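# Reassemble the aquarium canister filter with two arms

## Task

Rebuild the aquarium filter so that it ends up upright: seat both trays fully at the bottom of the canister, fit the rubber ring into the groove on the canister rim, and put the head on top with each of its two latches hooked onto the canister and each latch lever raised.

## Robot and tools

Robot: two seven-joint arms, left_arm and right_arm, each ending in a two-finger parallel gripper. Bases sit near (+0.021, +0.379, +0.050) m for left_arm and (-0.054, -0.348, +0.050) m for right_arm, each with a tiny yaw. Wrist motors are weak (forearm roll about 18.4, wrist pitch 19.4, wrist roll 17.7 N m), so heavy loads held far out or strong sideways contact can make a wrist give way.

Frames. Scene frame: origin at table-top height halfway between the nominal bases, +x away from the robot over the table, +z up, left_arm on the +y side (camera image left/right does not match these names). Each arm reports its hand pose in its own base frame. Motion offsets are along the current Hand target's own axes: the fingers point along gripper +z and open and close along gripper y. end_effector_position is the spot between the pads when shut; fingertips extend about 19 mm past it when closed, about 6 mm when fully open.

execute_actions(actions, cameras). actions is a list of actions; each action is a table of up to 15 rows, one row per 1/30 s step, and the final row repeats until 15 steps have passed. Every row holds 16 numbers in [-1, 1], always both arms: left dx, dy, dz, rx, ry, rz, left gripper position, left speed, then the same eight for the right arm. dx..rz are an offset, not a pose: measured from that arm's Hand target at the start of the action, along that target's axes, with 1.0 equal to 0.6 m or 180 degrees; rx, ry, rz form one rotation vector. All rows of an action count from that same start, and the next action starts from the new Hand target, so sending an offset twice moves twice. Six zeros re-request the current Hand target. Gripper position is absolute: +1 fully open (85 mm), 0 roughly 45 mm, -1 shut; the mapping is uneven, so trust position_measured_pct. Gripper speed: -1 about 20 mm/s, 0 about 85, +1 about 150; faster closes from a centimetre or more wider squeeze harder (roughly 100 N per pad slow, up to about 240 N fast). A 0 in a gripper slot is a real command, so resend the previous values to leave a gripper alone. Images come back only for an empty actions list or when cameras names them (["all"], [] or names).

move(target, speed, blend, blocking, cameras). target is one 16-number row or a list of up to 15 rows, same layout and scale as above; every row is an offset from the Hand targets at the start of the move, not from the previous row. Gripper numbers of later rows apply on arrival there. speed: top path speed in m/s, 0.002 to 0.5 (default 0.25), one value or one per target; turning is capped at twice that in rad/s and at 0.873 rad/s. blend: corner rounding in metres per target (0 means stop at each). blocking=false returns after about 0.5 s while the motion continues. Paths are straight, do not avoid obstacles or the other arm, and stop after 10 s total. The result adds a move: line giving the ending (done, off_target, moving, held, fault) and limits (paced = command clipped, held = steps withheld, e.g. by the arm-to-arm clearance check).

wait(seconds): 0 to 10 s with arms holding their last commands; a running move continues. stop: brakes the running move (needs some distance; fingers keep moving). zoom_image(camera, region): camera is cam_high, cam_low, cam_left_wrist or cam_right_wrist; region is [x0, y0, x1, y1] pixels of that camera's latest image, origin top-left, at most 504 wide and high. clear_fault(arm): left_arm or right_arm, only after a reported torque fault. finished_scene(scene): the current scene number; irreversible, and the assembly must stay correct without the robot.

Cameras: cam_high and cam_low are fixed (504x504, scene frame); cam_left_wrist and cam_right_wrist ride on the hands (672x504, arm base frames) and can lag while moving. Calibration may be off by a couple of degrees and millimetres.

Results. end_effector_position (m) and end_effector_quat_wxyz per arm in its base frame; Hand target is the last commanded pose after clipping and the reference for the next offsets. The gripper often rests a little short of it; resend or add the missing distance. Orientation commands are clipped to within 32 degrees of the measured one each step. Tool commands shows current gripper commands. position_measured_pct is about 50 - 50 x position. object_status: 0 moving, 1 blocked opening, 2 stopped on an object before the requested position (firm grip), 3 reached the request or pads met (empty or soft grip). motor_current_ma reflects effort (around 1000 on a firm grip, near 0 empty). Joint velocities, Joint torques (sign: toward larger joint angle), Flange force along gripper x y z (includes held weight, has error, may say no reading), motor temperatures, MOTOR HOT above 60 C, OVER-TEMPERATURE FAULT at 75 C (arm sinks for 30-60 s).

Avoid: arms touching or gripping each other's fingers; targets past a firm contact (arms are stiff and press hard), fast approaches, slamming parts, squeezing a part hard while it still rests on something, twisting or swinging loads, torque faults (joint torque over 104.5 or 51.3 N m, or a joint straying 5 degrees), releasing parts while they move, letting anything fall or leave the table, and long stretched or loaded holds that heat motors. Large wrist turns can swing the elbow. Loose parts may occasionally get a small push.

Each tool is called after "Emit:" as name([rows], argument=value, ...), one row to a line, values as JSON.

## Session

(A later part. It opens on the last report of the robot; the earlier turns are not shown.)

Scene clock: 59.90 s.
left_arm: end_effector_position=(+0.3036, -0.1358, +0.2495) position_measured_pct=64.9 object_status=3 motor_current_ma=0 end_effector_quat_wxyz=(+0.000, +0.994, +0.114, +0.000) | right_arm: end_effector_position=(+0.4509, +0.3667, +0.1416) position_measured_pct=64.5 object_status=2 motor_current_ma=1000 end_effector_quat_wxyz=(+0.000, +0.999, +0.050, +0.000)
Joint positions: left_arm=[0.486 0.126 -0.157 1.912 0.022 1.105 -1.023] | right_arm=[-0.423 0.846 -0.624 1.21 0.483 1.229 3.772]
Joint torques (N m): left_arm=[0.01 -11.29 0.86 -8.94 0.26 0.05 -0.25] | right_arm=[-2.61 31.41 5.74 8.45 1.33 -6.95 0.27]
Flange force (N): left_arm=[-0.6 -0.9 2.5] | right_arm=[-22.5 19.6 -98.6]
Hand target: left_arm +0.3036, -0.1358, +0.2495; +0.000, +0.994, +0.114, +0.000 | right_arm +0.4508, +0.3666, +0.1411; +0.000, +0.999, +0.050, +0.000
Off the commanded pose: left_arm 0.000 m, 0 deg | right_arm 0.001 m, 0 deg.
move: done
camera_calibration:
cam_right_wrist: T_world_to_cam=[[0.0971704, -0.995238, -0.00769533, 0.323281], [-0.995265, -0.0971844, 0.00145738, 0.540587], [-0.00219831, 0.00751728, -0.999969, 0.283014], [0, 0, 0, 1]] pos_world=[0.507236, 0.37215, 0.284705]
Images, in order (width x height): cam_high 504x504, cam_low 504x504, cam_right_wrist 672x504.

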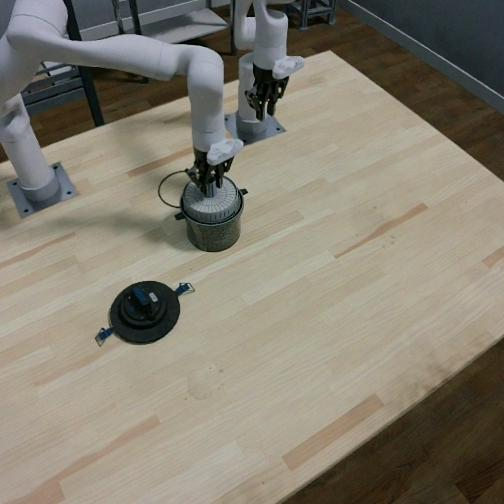

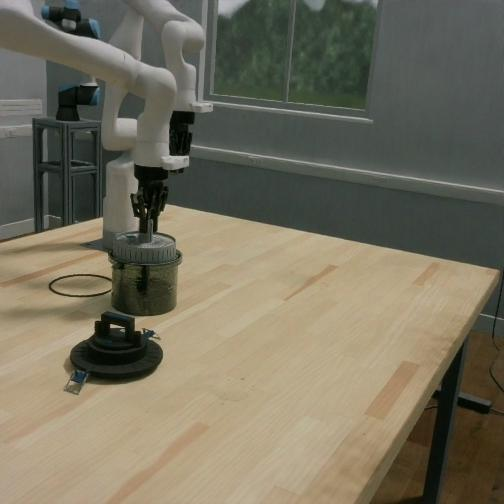

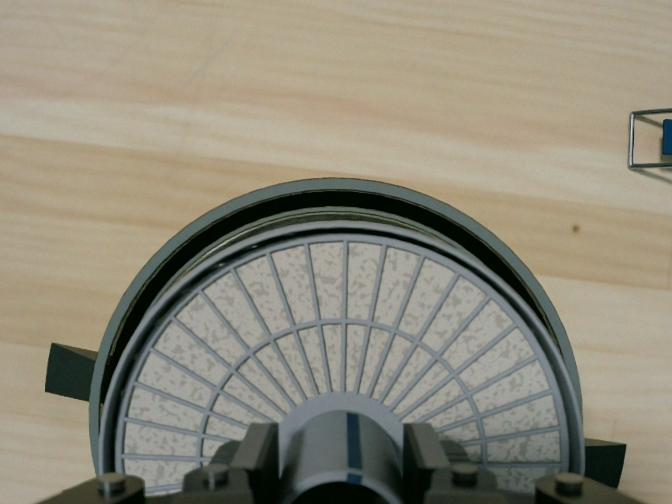

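Emit:
move([
  [0,0,0,0,0,0,-0.3,-1,0,0,-0.008,0,0,0,-1,-1],
  [0,0,0,0,0,0,-0.3,-1,0.0018,-0.002,-0.008,0,0,0,-1,-1],
], speed=0.03, cameras=["cam_right_wrist","cam_low","cam_high"])

Emit:
zoom_image(camera="cam_low", region=[90, 200, 210, 320])

Emit:
zoom_image(camera="cam_high", region=[150, 130, 290, 270])

Scene clock: 61.67 s.
left_arm: end_effector_position=(+0.3036, -0.1358, +0.2495) position_measured_pct=64.9 object_status=3 motor_current_ma=0 end_effector_quat_wxyz=(+0.000, +0.994, +0.114, +0.000) | right_arm: end_effector_position=(+0.4518, +0.3679, +0.1459) position_measured_pct=64.5 object_status=2 motor_current_ma=1000 end_effector_quat_wxyz=(+0.000, +0.999, +0.050, +0.000)
Joint positions: left_arm=[0.486 0.126 -0.157 1.912 0.022 1.105 -1.023] | right_arm=[-0.425 0.845 -0.624 1.197 0.48 1.243 3.775]
Joint torques (N m): left_arm=[0.01 -11.29 0.9 -8.98 0.26 0.06 -0.18] | right_arm=[-0.66 -17.33 -3.99 -7.73 -0.19 -1.16 0.4]
Flange force (N): left_arm=[-0.5 -1.1 2.6] | right_arm=[-7.8 5.6 -7.0]
Hand target: left_arm +0.3036, -0.1358, +0.2495; +0.000, +0.994, +0.114, +0.000 | right_arm +0.4518, +0.3679, +0.1459; +0.000, +0.999, +0.050, +0.000
Off the commanded pose: left_arm 0.000 m, 0 deg | right_arm 0.000 m, 0 deg.
move: done
camera_calibration:
cam_right_wrist: T_world_to_cam=[[0.09727, -0.995232, -0.00725845, 0.32424], [-0.995254, -0.0972876, 0.00210329, 0.541437], [-0.00279942, 0.00701942, -0.999971, 0.287798], [0, 0, 0, 1]] pos_world=[0.508134, 0.373349, 0.289005]
Images, in order (width x height): cam_high 504x504, cam_low 504x504, cam_right_wrist 672x504.

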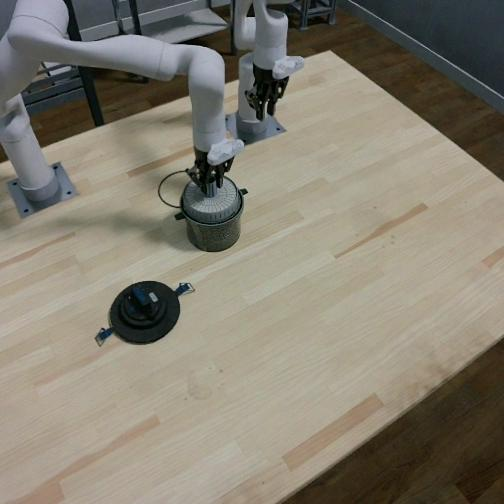

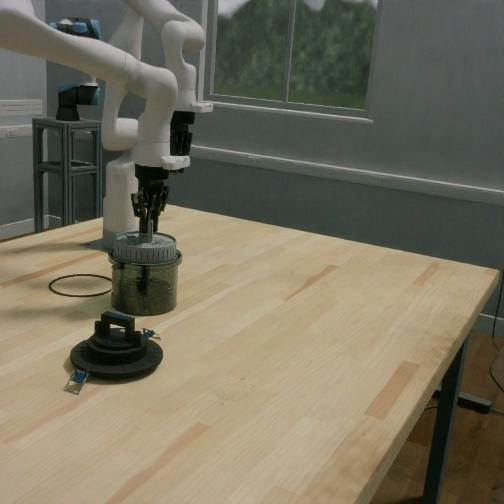

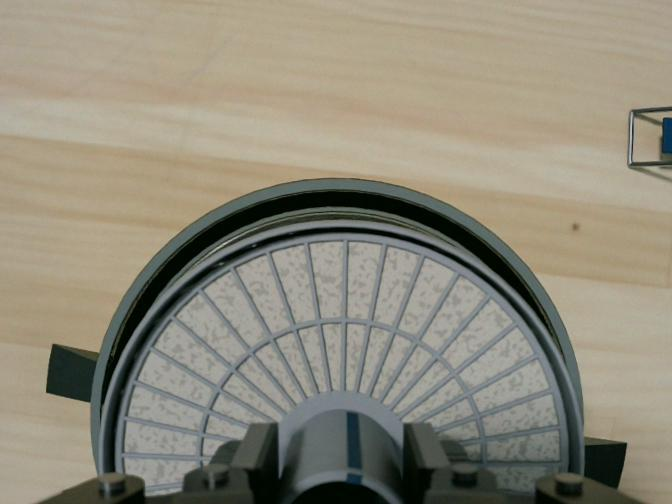

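Scaled by 4.200.

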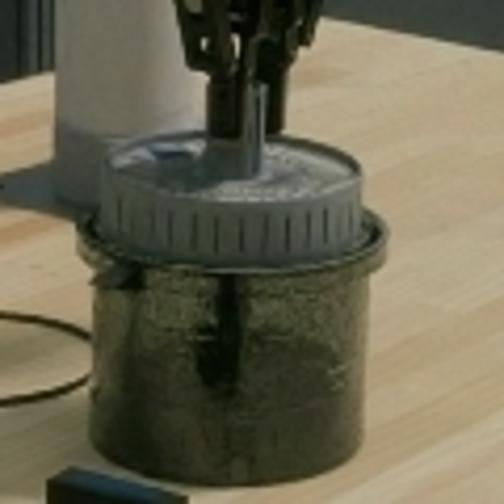

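Scaled by 3.600.

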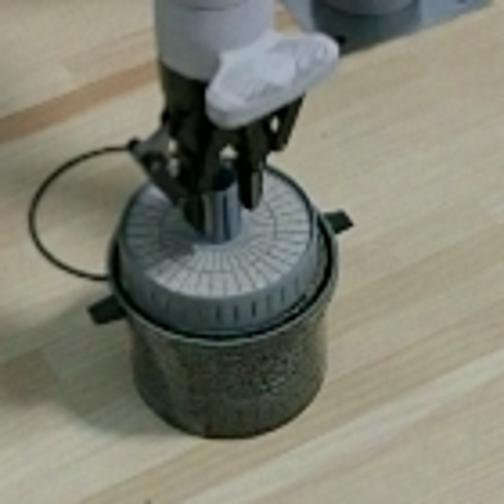

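Emit:
move([
  [0,0,0,0,0,0,-0.3,-1,0,0,-0.005,0,0,0,-1,-1],
  [0,0,0,0,0,0,-0.3,-1,0.0009,-0.0042,-0.005,0,0,0,-1,-1],
  [0,0,0,0,0,0,-0.3,-1,0.0009,-0.0042,0.0015,0,0,0,-1,-1],
], speed=0.03, cameras=["cam_right_wrist","cam_low","cam_high"])

Emit:
zoom_image(camera="cam_low", region=[90, 200, 210, 320])

Emit:
zoom_image(camera="cam_high", region=[150, 130, 290, 270])

Scene clock: 64.87 s.
left_arm: end_effector_position=(+0.3036, -0.1358, +0.2495) position_measured_pct=64.9 object_status=3 motor_current_ma=0 end_effector_quat_wxyz=(+0.000, +0.994, +0.114, +0.000) | right_arm: end_effector_position=(+0.4521, +0.3705, +0.1451) position_measured_pct=64.5 object_status=2 motor_current_ma=1000 end_effector_quat_wxyz=(+0.000, +0.999, +0.050, +0.000)
Joint positions: left_arm=[0.486 0.126 -0.157 1.912 0.022 1.105 -1.023] | right_arm=[-0.431 0.85 -0.623 1.189 0.481 1.245 3.774]
Joint torques (N m): left_arm=[-0.06 -11.27 0.97 -8.93 0.2 0.07 -0.21] | right_arm=[-0.39 -22.1 -4.93 -9.22 -0.48 -0.14 0.4]
Flange force (N): left_arm=[-0.6 -1.0 2.5] | right_arm=[-6.9 4.5 2.7]
Hand target: left_arm +0.3036, -0.1358, +0.2495; +0.000, +0.994, +0.114, +0.000 | right_arm +0.4521, +0.3705, +0.1450; +0.000, +0.999, +0.050, +0.000
Off the commanded pose: left_arm 0.000 m, 0 deg | right_arm 0.000 m, 0 deg.
move: done
camera_calibration:
cam_right_wrist: T_world_to_cam=[[0.0972697, -0.995231, -0.00735798, 0.326821], [-0.995254, -0.0972875, 0.00209355, 0.541993], [-0.00279941, 0.00711942, -0.999971, 0.286843], [0, 0, 0, 1]] pos_world=[0.508434, 0.375949, 0.288105]
Images, in order (width x height): cam_high 504x504, cam_low 504x504, cam_right_wrist 672x504.

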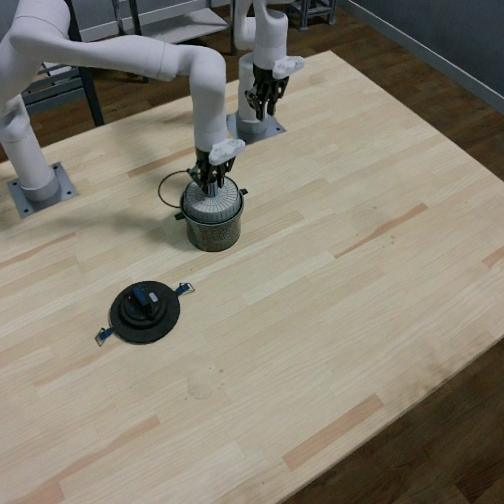

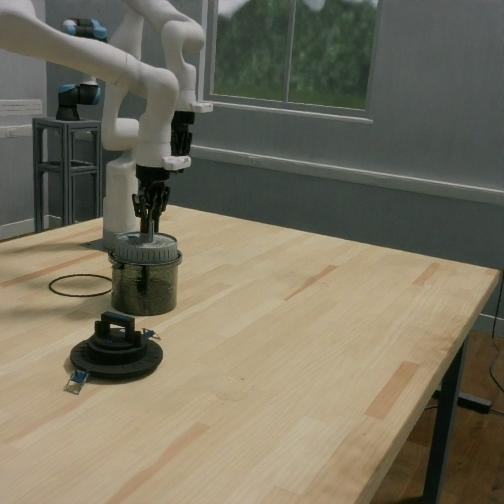

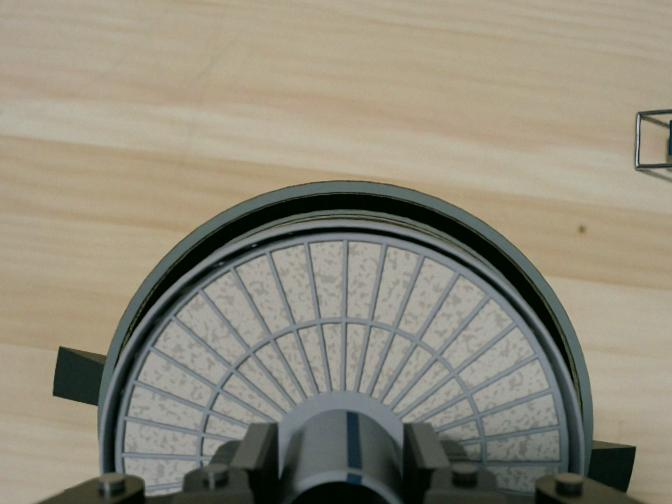

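Scaled by 4.200.

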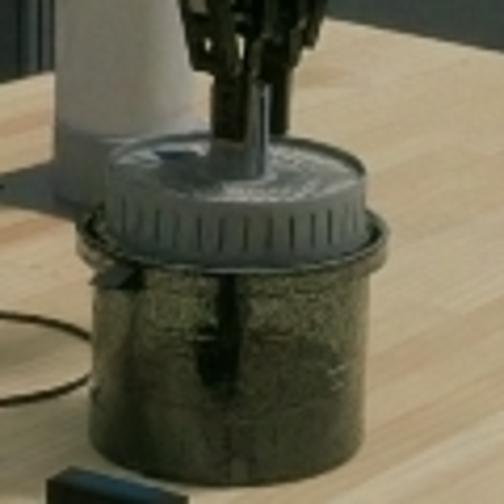

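Scaled by 3.600.

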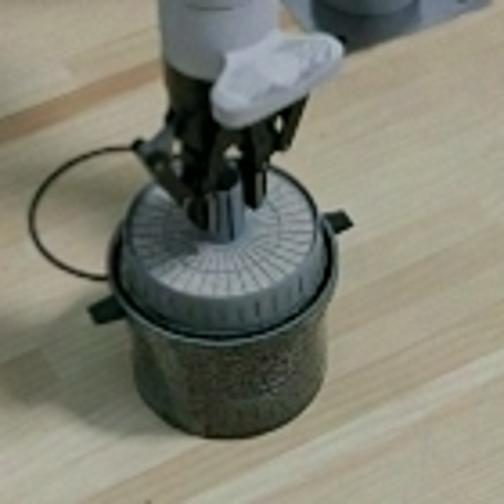

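Emit:
move(target=[0,0,0,0,0,0,-0.3,-1,0,0,0.005,0,0,0,-1,-1], speed=0.02, cameras=[])

Scene clock: 65.83 s.
left_arm: end_effector_position=(+0.3036, -0.1358, +0.2495) position_measured_pct=64.9 object_status=3 motor_current_ma=0 end_effector_quat_wxyz=(+0.000, +0.994, +0.114, +0.000) | right_arm: end_effector_position=(+0.4520, +0.3705, +0.1420) position_measured_pct=64.5 object_status=2 motor_current_ma=1000 end_effector_quat_wxyz=(+0.000, +0.999, +0.050, +0.000)
Joint positions: left_arm=[0.486 0.126 -0.157 1.912 0.022 1.105 -1.023] | right_arm=[-0.431 0.853 -0.622 1.193 0.483 1.239 3.772]
Joint torques (N m): left_arm=[-0.01 -11.29 0.89 -8.91 0.28 0.01 -0.24] | right_arm=[-0.34 -22.35 -4.88 -8.91 -0.44 -0.02 0.42]
Flange force (N): left_arm=[-0.5 -0.8 2.2] | right_arm=[-5.7 3.6 2.8]
Hand target: left_arm +0.3036, -0.1358, +0.2495; +0.000, +0.994, +0.114, +0.000 | right_arm +0.4521, +0.3705, +0.1420; +0.000, +0.999, +0.050, +0.000
Off the commanded pose: left_arm 0.000 m, 0 deg | right_arm 0.000 m, 0 deg.
move: done
No camera images: "cameras" was empty.

Through. Continue down in steps.

Emit:
move(target=[0,0,0,0,0,0,-0.3,-1,0,0,0.01,0,0,0,-1,-1], speed=0.03, cameras=["cam_right_wrist","cam_low","cam_high"])

Emit:
zoom_image(camera="cam_low", region=[90, 200, 210, 320])

Emit:
zoom_image(camera="cam_high", region=[150, 130, 290, 270])

Scene clock: 66.90 s.
left_arm: end_effector_position=(+0.3036, -0.1358, +0.2495) position_measured_pct=64.9 object_status=3 motor_current_ma=0 end_effector_quat_wxyz=(+0.000, +0.994, +0.114, +0.000) | right_arm: end_effector_position=(+0.4521, +0.3705, +0.1360) position_measured_pct=64.5 object_status=2 motor_current_ma=1000 end_effector_quat_wxyz=(+0.000, +0.999, +0.050, +0.000)
Joint positions: left_arm=[0.486 0.126 -0.157 1.912 0.022 1.105 -1.023] | right_arm=[-0.431 0.859 -0.62 1.201 0.487 1.225 3.769]
Joint torques (N m): left_arm=[0 -11.31 0.95 -8.95 0.19 0.02 -0.21] | right_arm=[-0.25 -22.27 -4.84 -8.88 -0.34 -0.18 0.44]
Flange force (N): left_arm=[-0.4 -1.0 2.5] | right_arm=[-5.7 3.4 2.2]
Hand target: left_arm +0.3036, -0.1358, +0.2495; +0.000, +0.994, +0.114, +0.000 | right_arm +0.4521, +0.3705, +0.1360; +0.000, +0.999, +0.050, +0.000
Off the commanded pose: left_arm 0.000 m, 0 deg | right_arm 0.000 m, 0 deg.
move: done
camera_calibration:
cam_right_wrist: T_world_to_cam=[[0.09727, -0.995232, -0.00725845, 0.326726], [-0.995254, -0.0972876, 0.00210329, 0.542009], [-0.00279942, 0.00701942, -0.999971, 0.277881], [0, 0, 0, 1]] pos_world=[0.508434, 0.375949, 0.279105]
Images, in order (width x height): cam_high 504x504, cam_low 504x504, cam_right_wrist 672x504.

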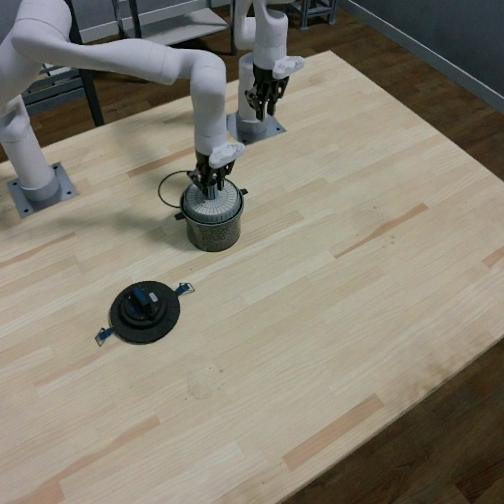

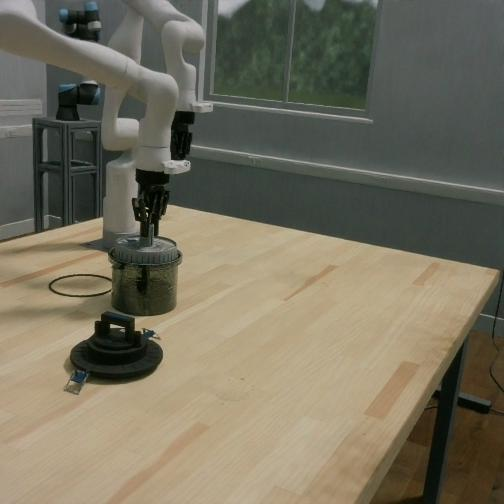

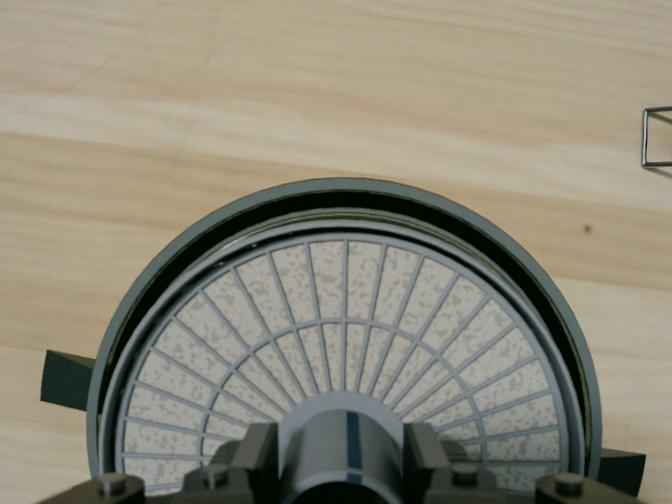

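Scaled by 4.200.

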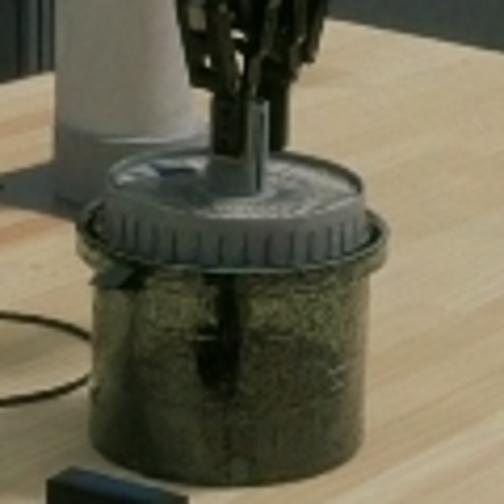

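Scaled by 3.600.

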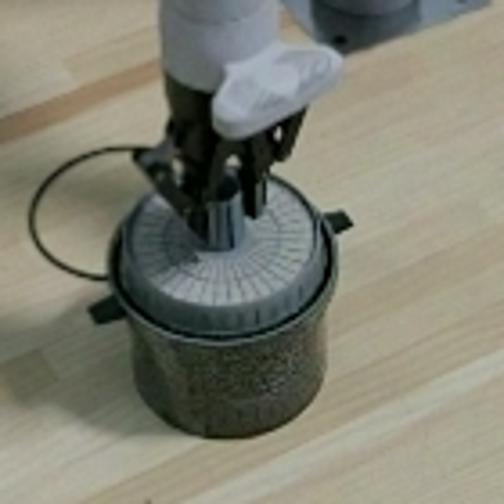

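Emit:
move([
  [0,0,0,0,0,0,-0.3,-1,0,0,0.05,0,0,0,-1,-1],
  [0,0,0,0,0,0,-0.3,-1,0,0,0.113,0,0,0,-1,-1],
], speed=0.04, cameras=["cam_right_wrist","cam_high"])

Scene clock: 69.63 s.
left_arm: end_effector_position=(+0.3036, -0.1358, +0.2495) position_measured_pct=64.9 object_status=3 motor_current_ma=0 end_effector_quat_wxyz=(+0.000, +0.994, +0.114, +0.000) | right_arm: end_effector_position=(+0.4520, +0.3704, +0.0683) position_measured_pct=64.5 object_status=2 motor_current_ma=1000 end_effector_quat_wxyz=(+0.000, +0.999, +0.050, +0.000)
Joint positions: left_arm=[0.486 0.126 -0.157 1.912 0.022 1.105 -1.023] | right_arm=[-0.437 0.941 -0.59 1.271 0.534 1.084 3.731]
Joint torques (N m): left_arm=[0.03 -11.39 0.89 -8.9 0.23 0.04 -0.17] | right_arm=[-0.26 -22.49 -4.87 -8.35 -0.35 0.24 0.44]
Flange force (N): left_arm=[-0.1 -0.9 2.5] | right_arm=[-7.6 4.6 2.2]
Hand target: left_arm +0.3036, -0.1358, +0.2495; +0.000, +0.994, +0.114, +0.000 | right_arm +0.4520, +0.3704, +0.0682; +0.000, +0.999, +0.050, +0.000
Off the commanded pose: left_arm 0.000 m, 0 deg | right_arm 0.000 m, 0 deg.
move: done
camera_calibration:
cam_right_wrist: T_world_to_cam=[[0.0972686, -0.995231, -0.00735796, 0.326256], [-0.995254, -0.0972863, 0.00209356, 0.542153], [-0.00279941, 0.00711941, -0.999971, 0.210045], [0, 0, 0, 1]] pos_world=[0.508434, 0.375949, 0.211305]
Images, in order (width x height): cam_high 504x504, cam_right_wrist 672x504.

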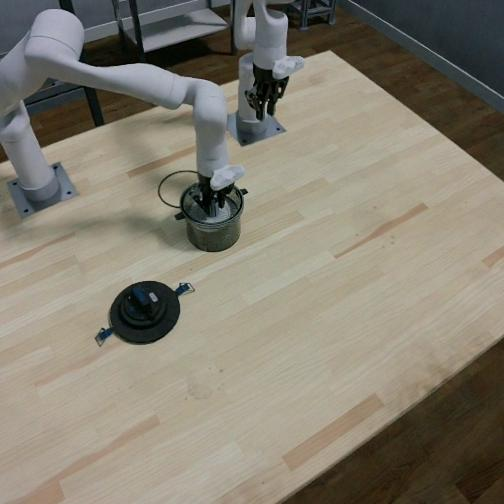

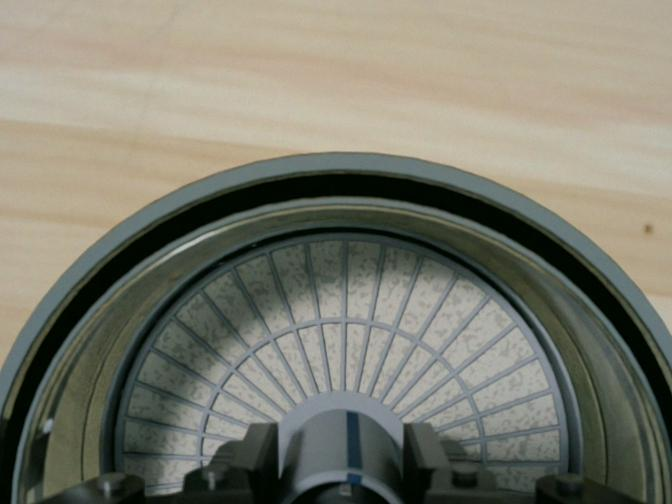

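Emit:
move([
  [0,0,0,0,0,0,-0.3,-1,0,0,0.008,0,0,0,-1,-1],
], speed=0.015, cameras=[])

Scene clock: 70.60 s.
left_arm: end_effector_position=(+0.3036, -0.1358, +0.2495) position_measured_pct=64.9 object_status=3 motor_current_ma=0 end_effector_quat_wxyz=(+0.000, +0.994, +0.114, +0.000) | right_arm: end_effector_position=(+0.4521, +0.3705, +0.0636) position_measured_pct=64.5 object_status=2 motor_current_ma=1000 end_effector_quat_wxyz=(+0.000, +0.999, +0.050, +0.000)
Joint positions: left_arm=[0.486 0.126 -0.157 1.912 0.022 1.105 -1.023] | right_arm=[-0.438 0.948 -0.587 1.275 0.537 1.074 3.728]
Joint torques (N m): left_arm=[-0.02 -11.32 0.96 -8.96 0.21 0.05 -0.16] | right_arm=[1.26 -15.84 -2.22 -5.74 0.1 -0.02 0.42]
Flange force (N): left_arm=[-0.4 -1.1 2.6] | right_arm=[-8.3 2.0 -10.7]
Hand target: left_arm +0.3036, -0.1358, +0.2495; +0.000, +0.994, +0.114, +0.000 | right_arm +0.4521, +0.3704, +0.0634; +0.000, +0.999, +0.050, +0.000
Off the commanded pose: left_arm 0.000 m, 0 deg | right_arm 0.000 m, 0 deg.
move: done
No camera images: "cameras" was empty.

Emit:
move([
  [0.0555,0.004,0.3,0,0,0,-1,0,0,0,0.001,0,0,0,-1,-1],
  [0.0555,0.004,0.433,0,0,0,-1,0,0,0,0.001,0,0,0,-1,-1],
], speed=[0.3,0.1], cameras=[])

Scene clock: 76.33 s.
left_arm: end_effector_position=(+0.3366, -0.1305, -0.0103) position_measured_pct=98.7 object_status=3 motor_current_ma=960 end_effector_quat_wxyz=(+0.000, +0.994, +0.114, +0.000) | right_arm: end_effector_position=(+0.4520, +0.3704, +0.0628) position_measured_pct=64.5 object_status=2 motor_current_ma=1000 end_effector_quat_wxyz=(+0.000, +0.999, +0.050, +0.000)
Joint positions: left_arm=[0.359 0.712 -0.079 2.153 0.184 0.284 -1.221] | right_arm=[-0.438 0.949 -0.587 1.276 0.538 1.073 3.728]
Joint torques (N m): left_arm=[0.17 -16.07 1.06 -3.18 0.25 0.2 -0.23] | right_arm=[1.23 -6.1 0.2 -3.15 0.68 -1.22 0.43]
Flange force (N): left_arm=[-1.7 -1.0 0.0] | right_arm=[-11.7 4.3 -29.7]
Hand target: left_arm +0.3366, -0.1305, -0.0103; +0.000, +0.994, +0.114, +0.000 | right_arm +0.4520, +0.3704, +0.0628; +0.000, +0.999, +0.050, +0.000
Off the commanded pose: left_arm 0.000 m, 0 deg | right_arm 0.000 m, 0 deg.
move: done
No camera images: "cameras" was empty.

Emit:
move([
  [0,0,0.0335,0,0,0,-1,0,0,0,0,0,0,0,-1,-1],
], speed=0.02, cameras=[])

Scene clock: 77.87 s.
left_arm: end_effector_position=(+0.3366, -0.1305, -0.0303) position_measured_pct=98.7 object_status=3 motor_current_ma=960 end_effector_quat_wxyz=(+0.000, +0.994, +0.114, +0.000) | right_arm: end_effector_position=(+0.4520, +0.3704, +0.0628) position_measured_pct=64.5 object_status=2 motor_current_ma=1000 end_effector_quat_wxyz=(+0.000, +0.999, +0.050, +0.000)
Joint positions: left_arm=[0.346 0.766 -0.062 2.154 0.192 0.226 -1.228] | right_arm=[-0.438 0.949 -0.587 1.276 0.538 1.073 3.728]
Joint torques (N m): left_arm=[0.4 -3.19 1.61 -4.86 0.42 -2.46 -0.19] | right_arm=[1.24 -6.1 0.23 -3.15 0.67 -1.24 0.41]
Flange force (N): left_arm=[-8.0 -6.2 -44.4] | right_arm=[-11.6 4.3 -29.8]
Hand target: left_arm +0.3366, -0.1305, -0.0304; +0.000, +0.994, +0.114, +0.000 | right_arm +0.4520, +0.3704, +0.0628; +0.000, +0.999, +0.050, +0.000
Off the commanded pose: left_arm 0.000 m, 0 deg | right_arm 0.000 m, 0 deg.
move: done
No camera images: "cameras" was empty.

Emit:
move([
  [0,0,-0.0333,0,0,0,-1,0,0,0,0,0,0,0,-1,-1],
  [0.236,0.0367,-0.0333,0,0,0,-1,0,0,0,0,0,0,0,-1,-1],
  [0.236,0.0367,-0.0005,0,0,0,-1,0,0,0,0,0,0,0,-1,-1],
], speed=[0.1,0.2,0.03], blend=[0.005,0,0], cameras=[])

Scene clock: 80.80 s.
left_arm: end_effector_position=(+0.4796, -0.1200, -0.0299) position_measured_pct=98.7 object_status=3 motor_current_ma=960 end_effector_quat_wxyz=(+0.000, +0.994, +0.114, +0.000) | right_arm: end_effector_position=(+0.4520, +0.3704, +0.0628) position_measured_pct=64.5 object_status=2 motor_current_ma=1000 end_effector_quat_wxyz=(+0.000, +0.999, +0.050, +0.000)
Joint positions: left_arm=[0.257 0.895 -0.097 1.69 0.142 0.564 -1.268] | right_arm=[-0.438 0.949 -0.587 1.276 0.538 1.073 3.728]
Joint torques (N m): left_arm=[-0.03 -2.97 1.25 -4.47 0.49 -3.2 -0.22] | right_arm=[1.23 -6.11 0.22 -3.16 0.66 -1.23 0.4]
Flange force (N): left_arm=[-11.8 -5.4 -43.2] | right_arm=[-11.6 4.3 -29.8]
Hand target: left_arm +0.4795, -0.1200, -0.0301; +0.000, +0.994, +0.114, +0.000 | right_arm +0.4520, +0.3704, +0.0628; +0.000, +0.999, +0.050, +0.000
Off the commanded pose: left_arm 0.000 m, 0 deg | right_arm 0.000 m, 0 deg.
move: done
No camera images: "cameras" was empty.

Emit:
move([
  [0,0,-0.2,0,0,0,-1,0,0,0,0,0,0,-0.0167,-1,-1],
], speed=0.15, cameras=["cam_right_wrist"])

Emit:
zoom_image(camera="cam_right_wrist", region=[80, 150, 584, 504])

Scene clock: 83.77 s.
left_arm: end_effector_position=(+0.4795, -0.1201, +0.0898) position_measured_pct=98.7 object_status=3 motor_current_ma=960 end_effector_quat_wxyz=(+0.000, +0.994, +0.114, +0.000) | right_arm: end_effector_position=(+0.4520, +0.3704, +0.0628) position_measured_pct=64.5 object_status=2 motor_current_ma=1000 end_effector_quat_wxyz=(+0.000, +0.997, +0.077, +0.000)
Joint positions: left_arm=[0.275 0.676 -0.126 1.638 0.106 0.835 -1.238] | right_arm=[-0.433 0.951 -0.598 1.275 0.548 1.077 3.774]
Joint torques (N m): left_arm=[0.05 -20.33 0.6 -7.1 0.28 -0.05 -0.27] | right_arm=[-0.19 -5.54 -0.99 -1.4 -0.08 -0.4 0.71]
Flange force (N): left_arm=[-0.2 0.5 1.1] | right_arm=[-7.9 3.6 -29.1]
Hand target: left_arm +0.4795, -0.1201, +0.0899; +0.000, +0.994, +0.114, +0.000 | right_arm +0.4520, +0.3704, +0.0628; +0.000, +0.997, +0.077, +0.000
Off the commanded pose: left_arm 0.000 m, 0 deg | right_arm 0.000 m, 0 deg.
move: done
camera_calibration:
cam_right_wrist: T_world_to_cam=[[0.149374, -0.988754, -0.00733626, 0.300229], [-0.988775, -0.149394, 0.00218742, 0.558547], [-0.00325881, 0.00692717, -0.999971, 0.20493], [0, 0, 0, 1]] pos_world=[0.508099, 0.378876, 0.205905]
Images, in order (width x height): cam_right_wrist 672x504.

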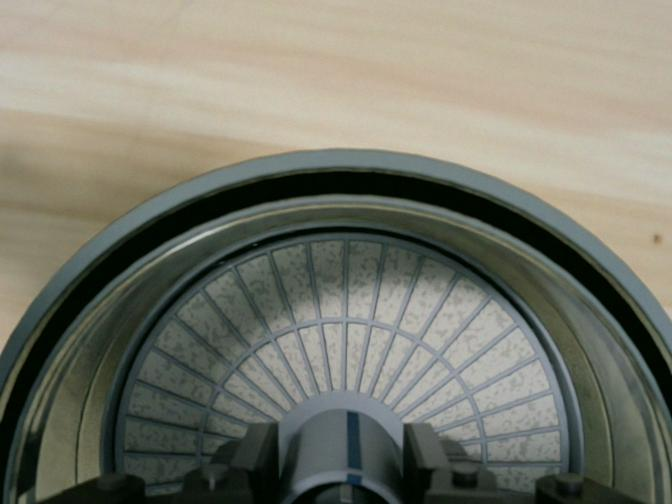

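Scaled by 1.000.

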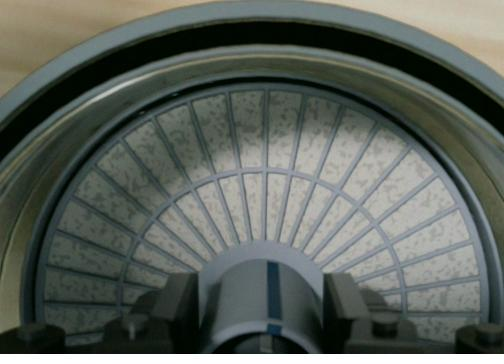

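Emit:
move([
  [0,0,0,0,0,0,-1,0,0,0,0,0,0,0.0333,-1,-1],
], speed=0.1, cameras=[])

Scene clock: 85.10 s.
left_arm: end_effector_position=(+0.4795, -0.1200, +0.0899) position_measured_pct=98.7 object_status=3 motor_current_ma=960 end_effector_quat_wxyz=(+0.000, +0.994, +0.114, +0.000) | right_arm: end_effector_position=(+0.4521, +0.3704, +0.0628) position_measured_pct=64.5 object_status=2 motor_current_ma=1000 end_effector_quat_wxyz=(+0.000, +1.000, +0.024, +0.000)
Joint positions: left_arm=[0.275 0.676 -0.126 1.638 0.106 0.835 -1.238] | right_arm=[-0.443 0.946 -0.575 1.276 0.528 1.069 3.682]
Joint torques (N m): left_arm=[0.05 -20.3 0.73 -7.47 0.18 0.01 -0.2] | right_arm=[-0.07 -5.05 -0.57 -1.71 -0.21 -0.48 0.17]
Flange force (N): left_arm=[-1.5 -0.4 1.5] | right_arm=[-8.2 5.8 -30.1]
Hand target: left_arm +0.4795, -0.1200, +0.0899; +0.000, +0.994, +0.114, +0.000 | right_arm +0.4521, +0.3704, +0.0628; +0.000, +1.000, +0.024, +0.000
Off the commanded pose: left_arm 0.000 m, 0 deg | right_arm 0.000 m, 0 deg.
move: done
No camera images: "cameras" was empty.

Emit:
move([
  [-0.1,0.05,-0.15,0,0,0,-1,0,0,0,0,0,0,-0.0167,-1,-1],
], speed=0.15, cameras=["cam_low","cam_high"])

Emit:
zoom_image(camera="cam_low", region=[100, 235, 195, 325])

Emit:
zoom_image(camera="cam_high", region=[170, 170, 260, 260])

Scene clock: 90.50 s.
left_arm: end_effector_position=(+0.4279, -0.1628, +0.1798) position_measured_pct=98.7 object_status=3 motor_current_ma=960 end_effector_quat_wxyz=(+0.000, +0.994, +0.114, +0.000) | right_arm: end_effector_position=(+0.4520, +0.3704, +0.0628) position_measured_pct=64.5 object_status=2 motor_current_ma=1000 end_effector_quat_wxyz=(+0.000, +0.999, +0.050, +0.000)
Joint positions: left_arm=[0.401 0.476 -0.133 1.659 0.072 1.011 -1.099] | right_arm=[-0.438 0.949 -0.587 1.276 0.538 1.073 3.728]
Joint torques (N m): left_arm=[0.23 -17.68 0.73 -8.6 0.31 0.16 -0.23] | right_arm=[-1.45 -5.43 -2.02 -0.81 -0.66 -0.24 0.74]
Flange force (N): left_arm=[-1.8 -1.4 2.3] | right_arm=[-5.7 5.2 -28.6]
Hand target: left_arm +0.4279, -0.1629, +0.1799; +0.000, +0.994, +0.114, +0.000 | right_arm +0.4520, +0.3704, +0.0628; +0.000, +0.999, +0.050, +0.000
Off the commanded pose: left_arm 0.000 m, 0 deg | right_arm 0.000 m, 0 deg.
move: done
Images, in order (width x height): cam_high 504x504, cam_low 504x504.

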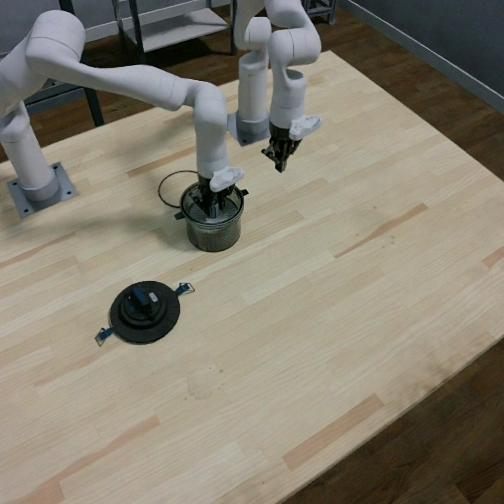

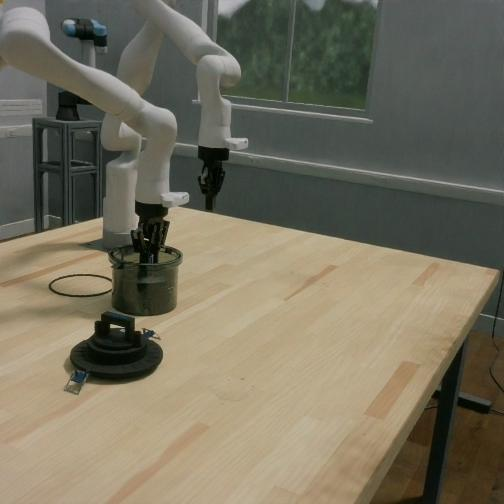

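Scaled by 5.305.

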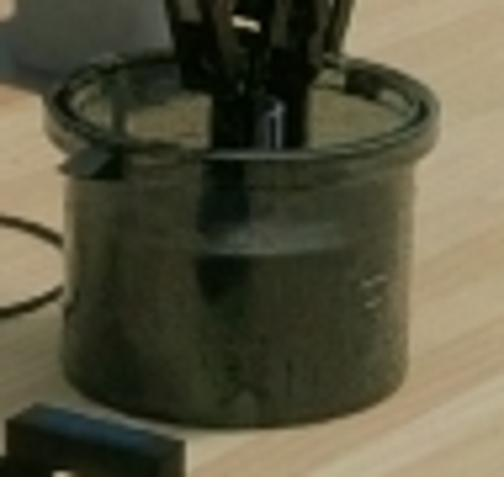

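Scaled by 5.600.

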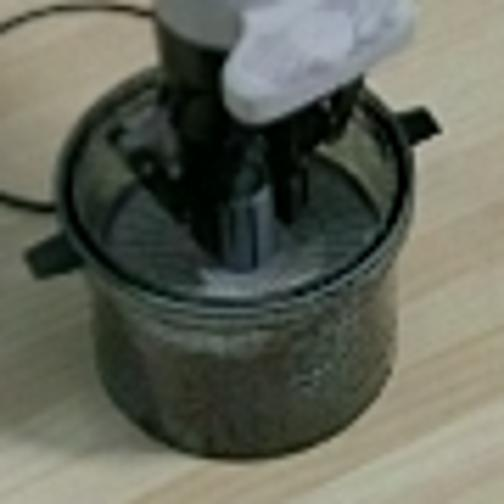

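Emit:
move([
  [0,0,0,0,0,0,-1,0,0,0,-0.0016,0,0,0,-1,-1],
  [0,0,0,0,0,0,-1,0,0,0,-0.0018,0,0,0,0.1,-1],
  [0,0,0,0,0,0,-1,0,0,0,-0.2,0,0,0,0.1,-1],
], speed=[0.02,0.02,0.15], cameras=["cam_right_wrist","cam_left_wrist"])

Emit:
zoom_image(camera="cam_right_wrist", region=[80, 150, 584, 504])

Scene clock: 95.93 s.
left_arm: end_effector_position=(+0.4279, -0.1628, +0.1798) position_measured_pct=98.7 object_status=3 motor_current_ma=960 end_effector_quat_wxyz=(+0.000, +0.994, +0.114, +0.000) | right_arm: end_effector_position=(+0.4521, +0.3705, +0.1828) position_measured_pct=45.0 object_status=3 motor_current_ma=0 end_effector_quat_wxyz=(+0.000, +0.999, +0.050, +0.000)
Joint positions: left_arm=[0.401 0.476 -0.133 1.659 0.072 1.011 -1.099] | right_arm=[-0.434 0.813 -0.633 1.13 0.459 1.332 3.796]
Joint torques (N m): left_arm=[-0.04 -17.84 0.72 -8.5 0.2 0 -0.18] | right_arm=[-0.4 -21.56 -4.62 -9.3 -0.35 -0.24 0.45]
Flange force (N): left_arm=[-1.4 -0.6 2.0] | right_arm=[-6.8 4.4 2.2]
Hand target: left_arm +0.4279, -0.1628, +0.1798; +0.000, +0.994, +0.114, +0.000 | right_arm +0.4521, +0.3705, +0.1828; +0.000, +0.999, +0.050, +0.000
Off the commanded pose: left_arm 0.000 m, 0 deg | right_arm 0.000 m, 0 deg.
move: done
camera_calibration:
cam_left_wrist: T_world_to_cam=[[0.240795, -0.970106, 0.03019, -0.271139], [-0.970571, -0.240577, 0.0107084, 0.429303], [-0.00312531, -0.03188, -0.999487, 0.3253], [0, 0, 0, 1]] pos_world=[0.482974, -0.149383, 0.328721]
cam_right_wrist: T_world_to_cam=[[0.0975768, -0.995201, -0.00726254, 0.3269], [-0.995224, -0.0975943, 0.00209979, 0.542012], [-0.0027985, 0.00702296, -0.999971, 0.324678], [0, 0, 0, 1]] pos_world=[0.508434, 0.375949, 0.325905]
Images, in order (width x height): cam_left_wrist 672x504, cam_right_wrist 672x504.

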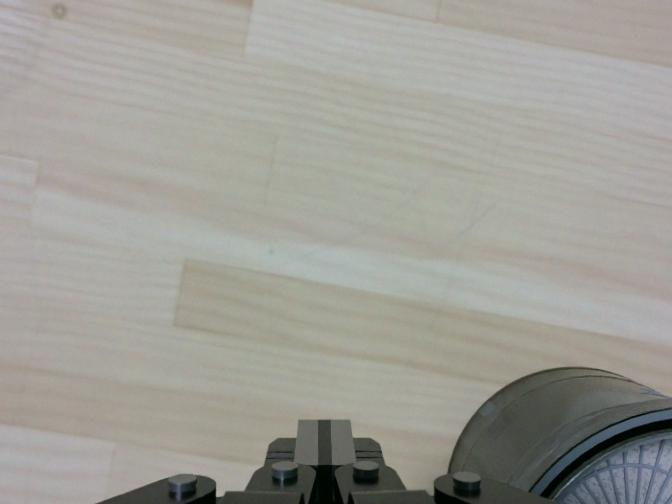

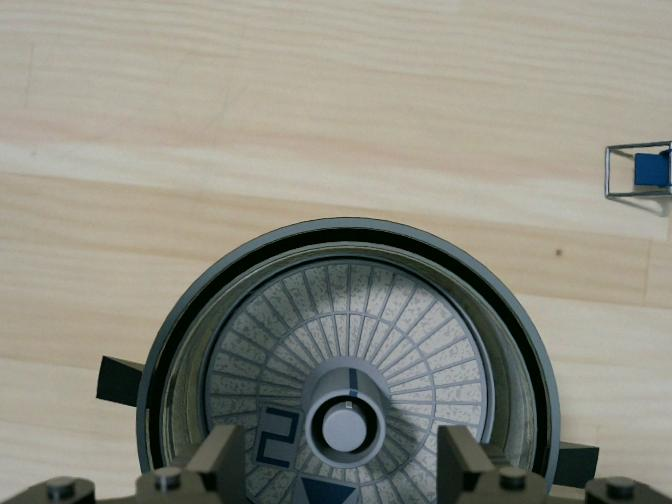

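Scaled by 1.000.

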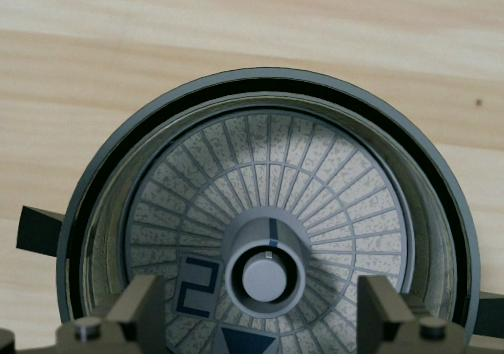

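Emit:
move(target=[-0.448,0.0728,0.133,0,0,0.0598,-0.56,0,-0.3565,0.092,0.138,0,0,0.0369,-0.56,0], speed=0.25, cameras=["all"])

Scene clock: 99.67 s.
left_arm: end_effector_position=(+0.1759, -0.2661, +0.1000) position_measured_pct=77.9 object_status=3 motor_current_ma=0 end_effector_quat_wxyz=(+0.000, +1.000, +0.020, +0.000) | right_arm: end_effector_position=(+0.2448, +0.2940, +0.1000) position_measured_pct=77.9 object_status=3 motor_current_ma=0 end_effector_quat_wxyz=(+0.000, +1.000, -0.007, +0.000)
Joint positions: left_arm=[0.928 0.367 -0.024 2.214 0.016 0.562 -0.639] | right_arm=[-0.475 0.542 -0.645 2 0.472 0.751 3.293]
Joint torques (N m): left_arm=[-0.02 -12.8 1.04 -5.49 0.11 0.07 -0.04] | right_arm=[-0.09 -13.62 -3.8 -6.86 -0.45 -0.23 0.59]
Flange force (N): left_arm=[-0.7 -0.9 2.3] | right_arm=[-4.2 3.1 3.5]
Hand target: left_arm +0.1759, -0.2661, +0.1000; +0.000, +1.000, +0.020, +0.000 | right_arm +0.2448, +0.2940, +0.1000; +0.000, +1.000, -0.007, +0.000
Off the commanded pose: left_arm 0.000 m, 0 deg | right_arm 0.000 m, 0 deg.
move: done
camera_calibration:
cam_left_wrist: T_world_to_cam=[[0.0552796, -0.998014, 0.0302169, -0.282943], [-0.99843, -0.054977, 0.0107563, 0.215042], [-0.00907369, -0.0307641, -0.999485, 0.242809], [0, 0, 0, 1]] pos_world=[0.232549, -0.263088, 0.248921]
cam_right_wrist: T_world_to_cam=[[-0.0181349, -0.999809, -0.00727539, 0.300063], [-0.999834, 0.0181197, 0.00215204, 0.295625], [-0.0020198, 0.00731321, -0.999971, 0.241565], [0, 0, 0, 1]] pos_world=[0.301505, 0.292883, 0.243105]

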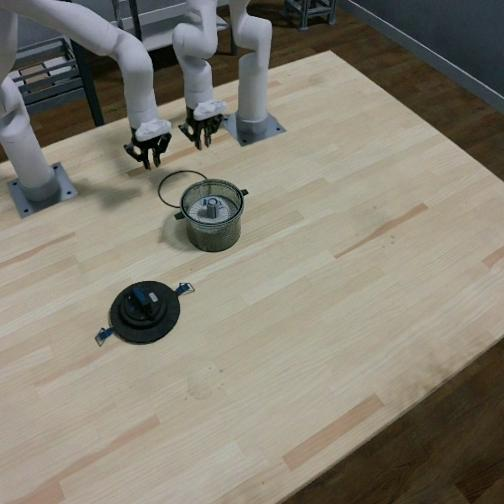

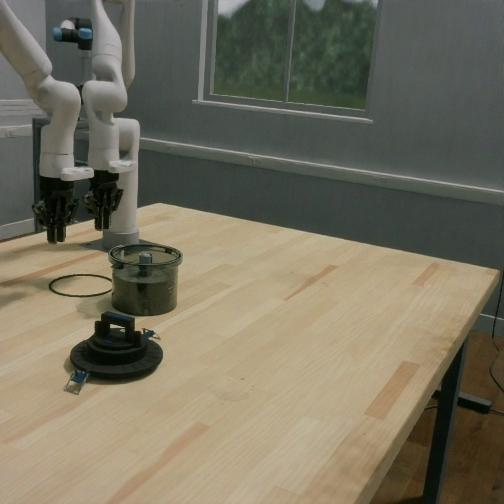

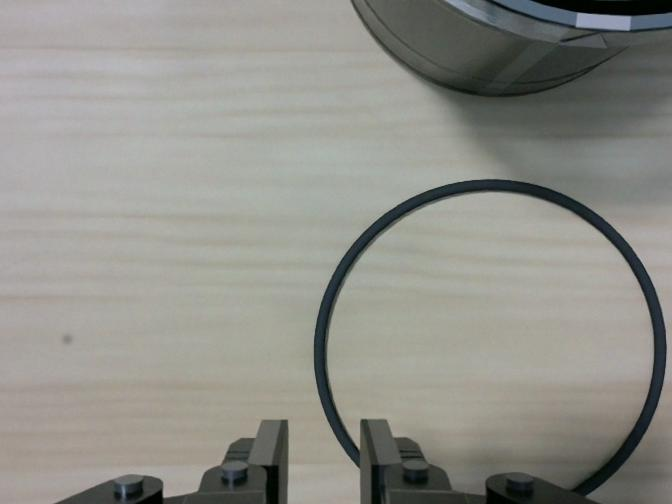

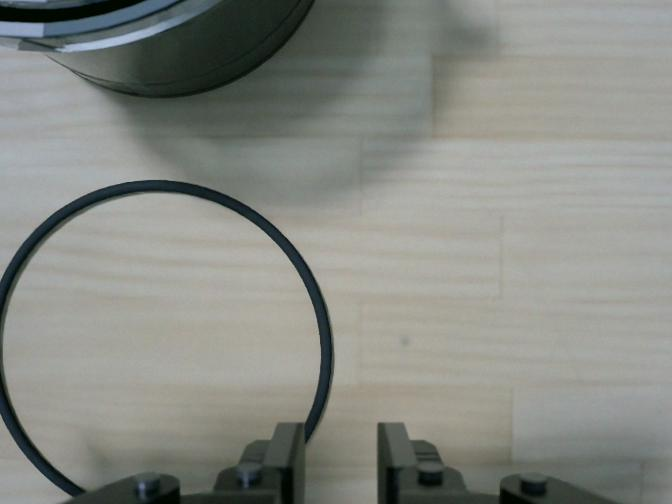

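Emit:
move(target=[0.009,0,0.175,0,0,0,-0.56,0,0.018,-0.007,0.175,0,0,0,-0.56,0], speed=0.15, cameras=["cam_left_wrist","cam_right_wrist"])

Scene clock: 102.03 s.
left_arm: end_effector_position=(+0.1813, -0.2658, -0.0050) position_measured_pct=77.9 object_status=3 motor_current_ma=0 end_effector_quat_wxyz=(+0.000, +1.000, +0.020, +0.000) | right_arm: end_effector_position=(+0.2557, +0.2980, -0.0049) position_measured_pct=77.9 object_status=3 motor_current_ma=0 end_effector_quat_wxyz=(+0.000, +1.000, -0.007, +0.000)
Joint positions: left_arm=[0.903 0.669 -0.011 2.281 0.034 0.193 -0.669] | right_arm=[-0.603 0.769 -0.458 2.037 0.705 0.494 3.112]
Joint torques (N m): left_arm=[0.06 -14.72 1.27 -2.38 0.28 0.06 -0.17] | right_arm=[-0.42 -15.98 -3.48 -4.9 -0.42 0 0.21]
Flange force (N): left_arm=[-1.1 -1.5 0.8] | right_arm=[-5.0 6.6 2.7]
Hand target: left_arm +0.1813, -0.2658, -0.0050; +0.000, +1.000, +0.020, +0.000 | right_arm +0.2557, +0.2980, -0.0050; +0.000, +1.000, -0.007, +0.000
Off the commanded pose: left_arm 0.000 m, 0 deg | right_arm 0.000 m, 0 deg.
move: done
camera_calibration:
cam_left_wrist: T_world_to_cam=[[0.0553793, -0.998008, 0.0302154, -0.279891], [-0.998424, -0.0550767, 0.0107586, 0.221546], [-0.00907297, -0.0307636, -0.999486, 0.137919], [0, 0, 0, 1]] pos_world=[0.237949, -0.262888, 0.143921]
cam_right_wrist: T_world_to_cam=[[-0.0181355, -0.999808, -0.00737719, 0.30361], [-0.999834, 0.0181208, 0.00205387, 0.306588], [-0.00191979, 0.00741321, -0.999971, 0.136599], [0, 0, 0, 1]] pos_world=[0.312305, 0.296983, 0.138205]
Images, in order (width x height): cam_left_wrist 672x504, cam_right_wrist 672x504.

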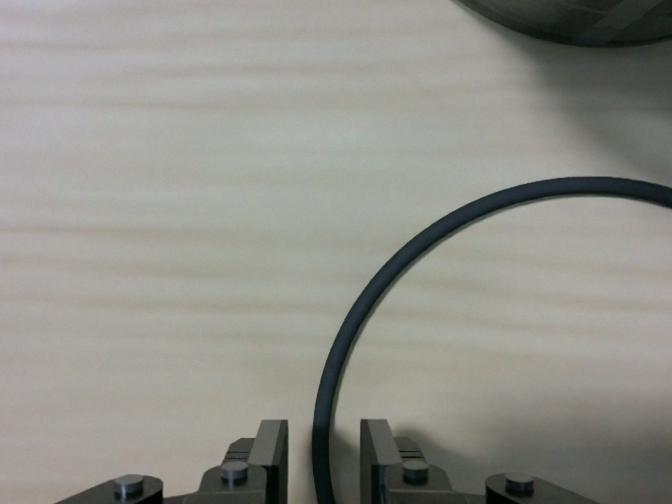

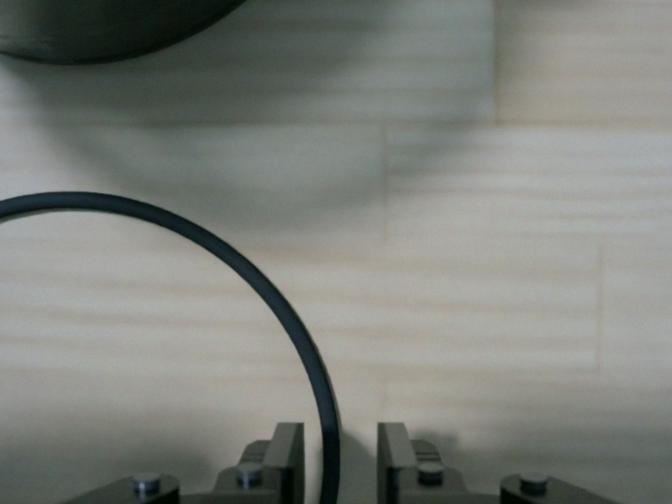

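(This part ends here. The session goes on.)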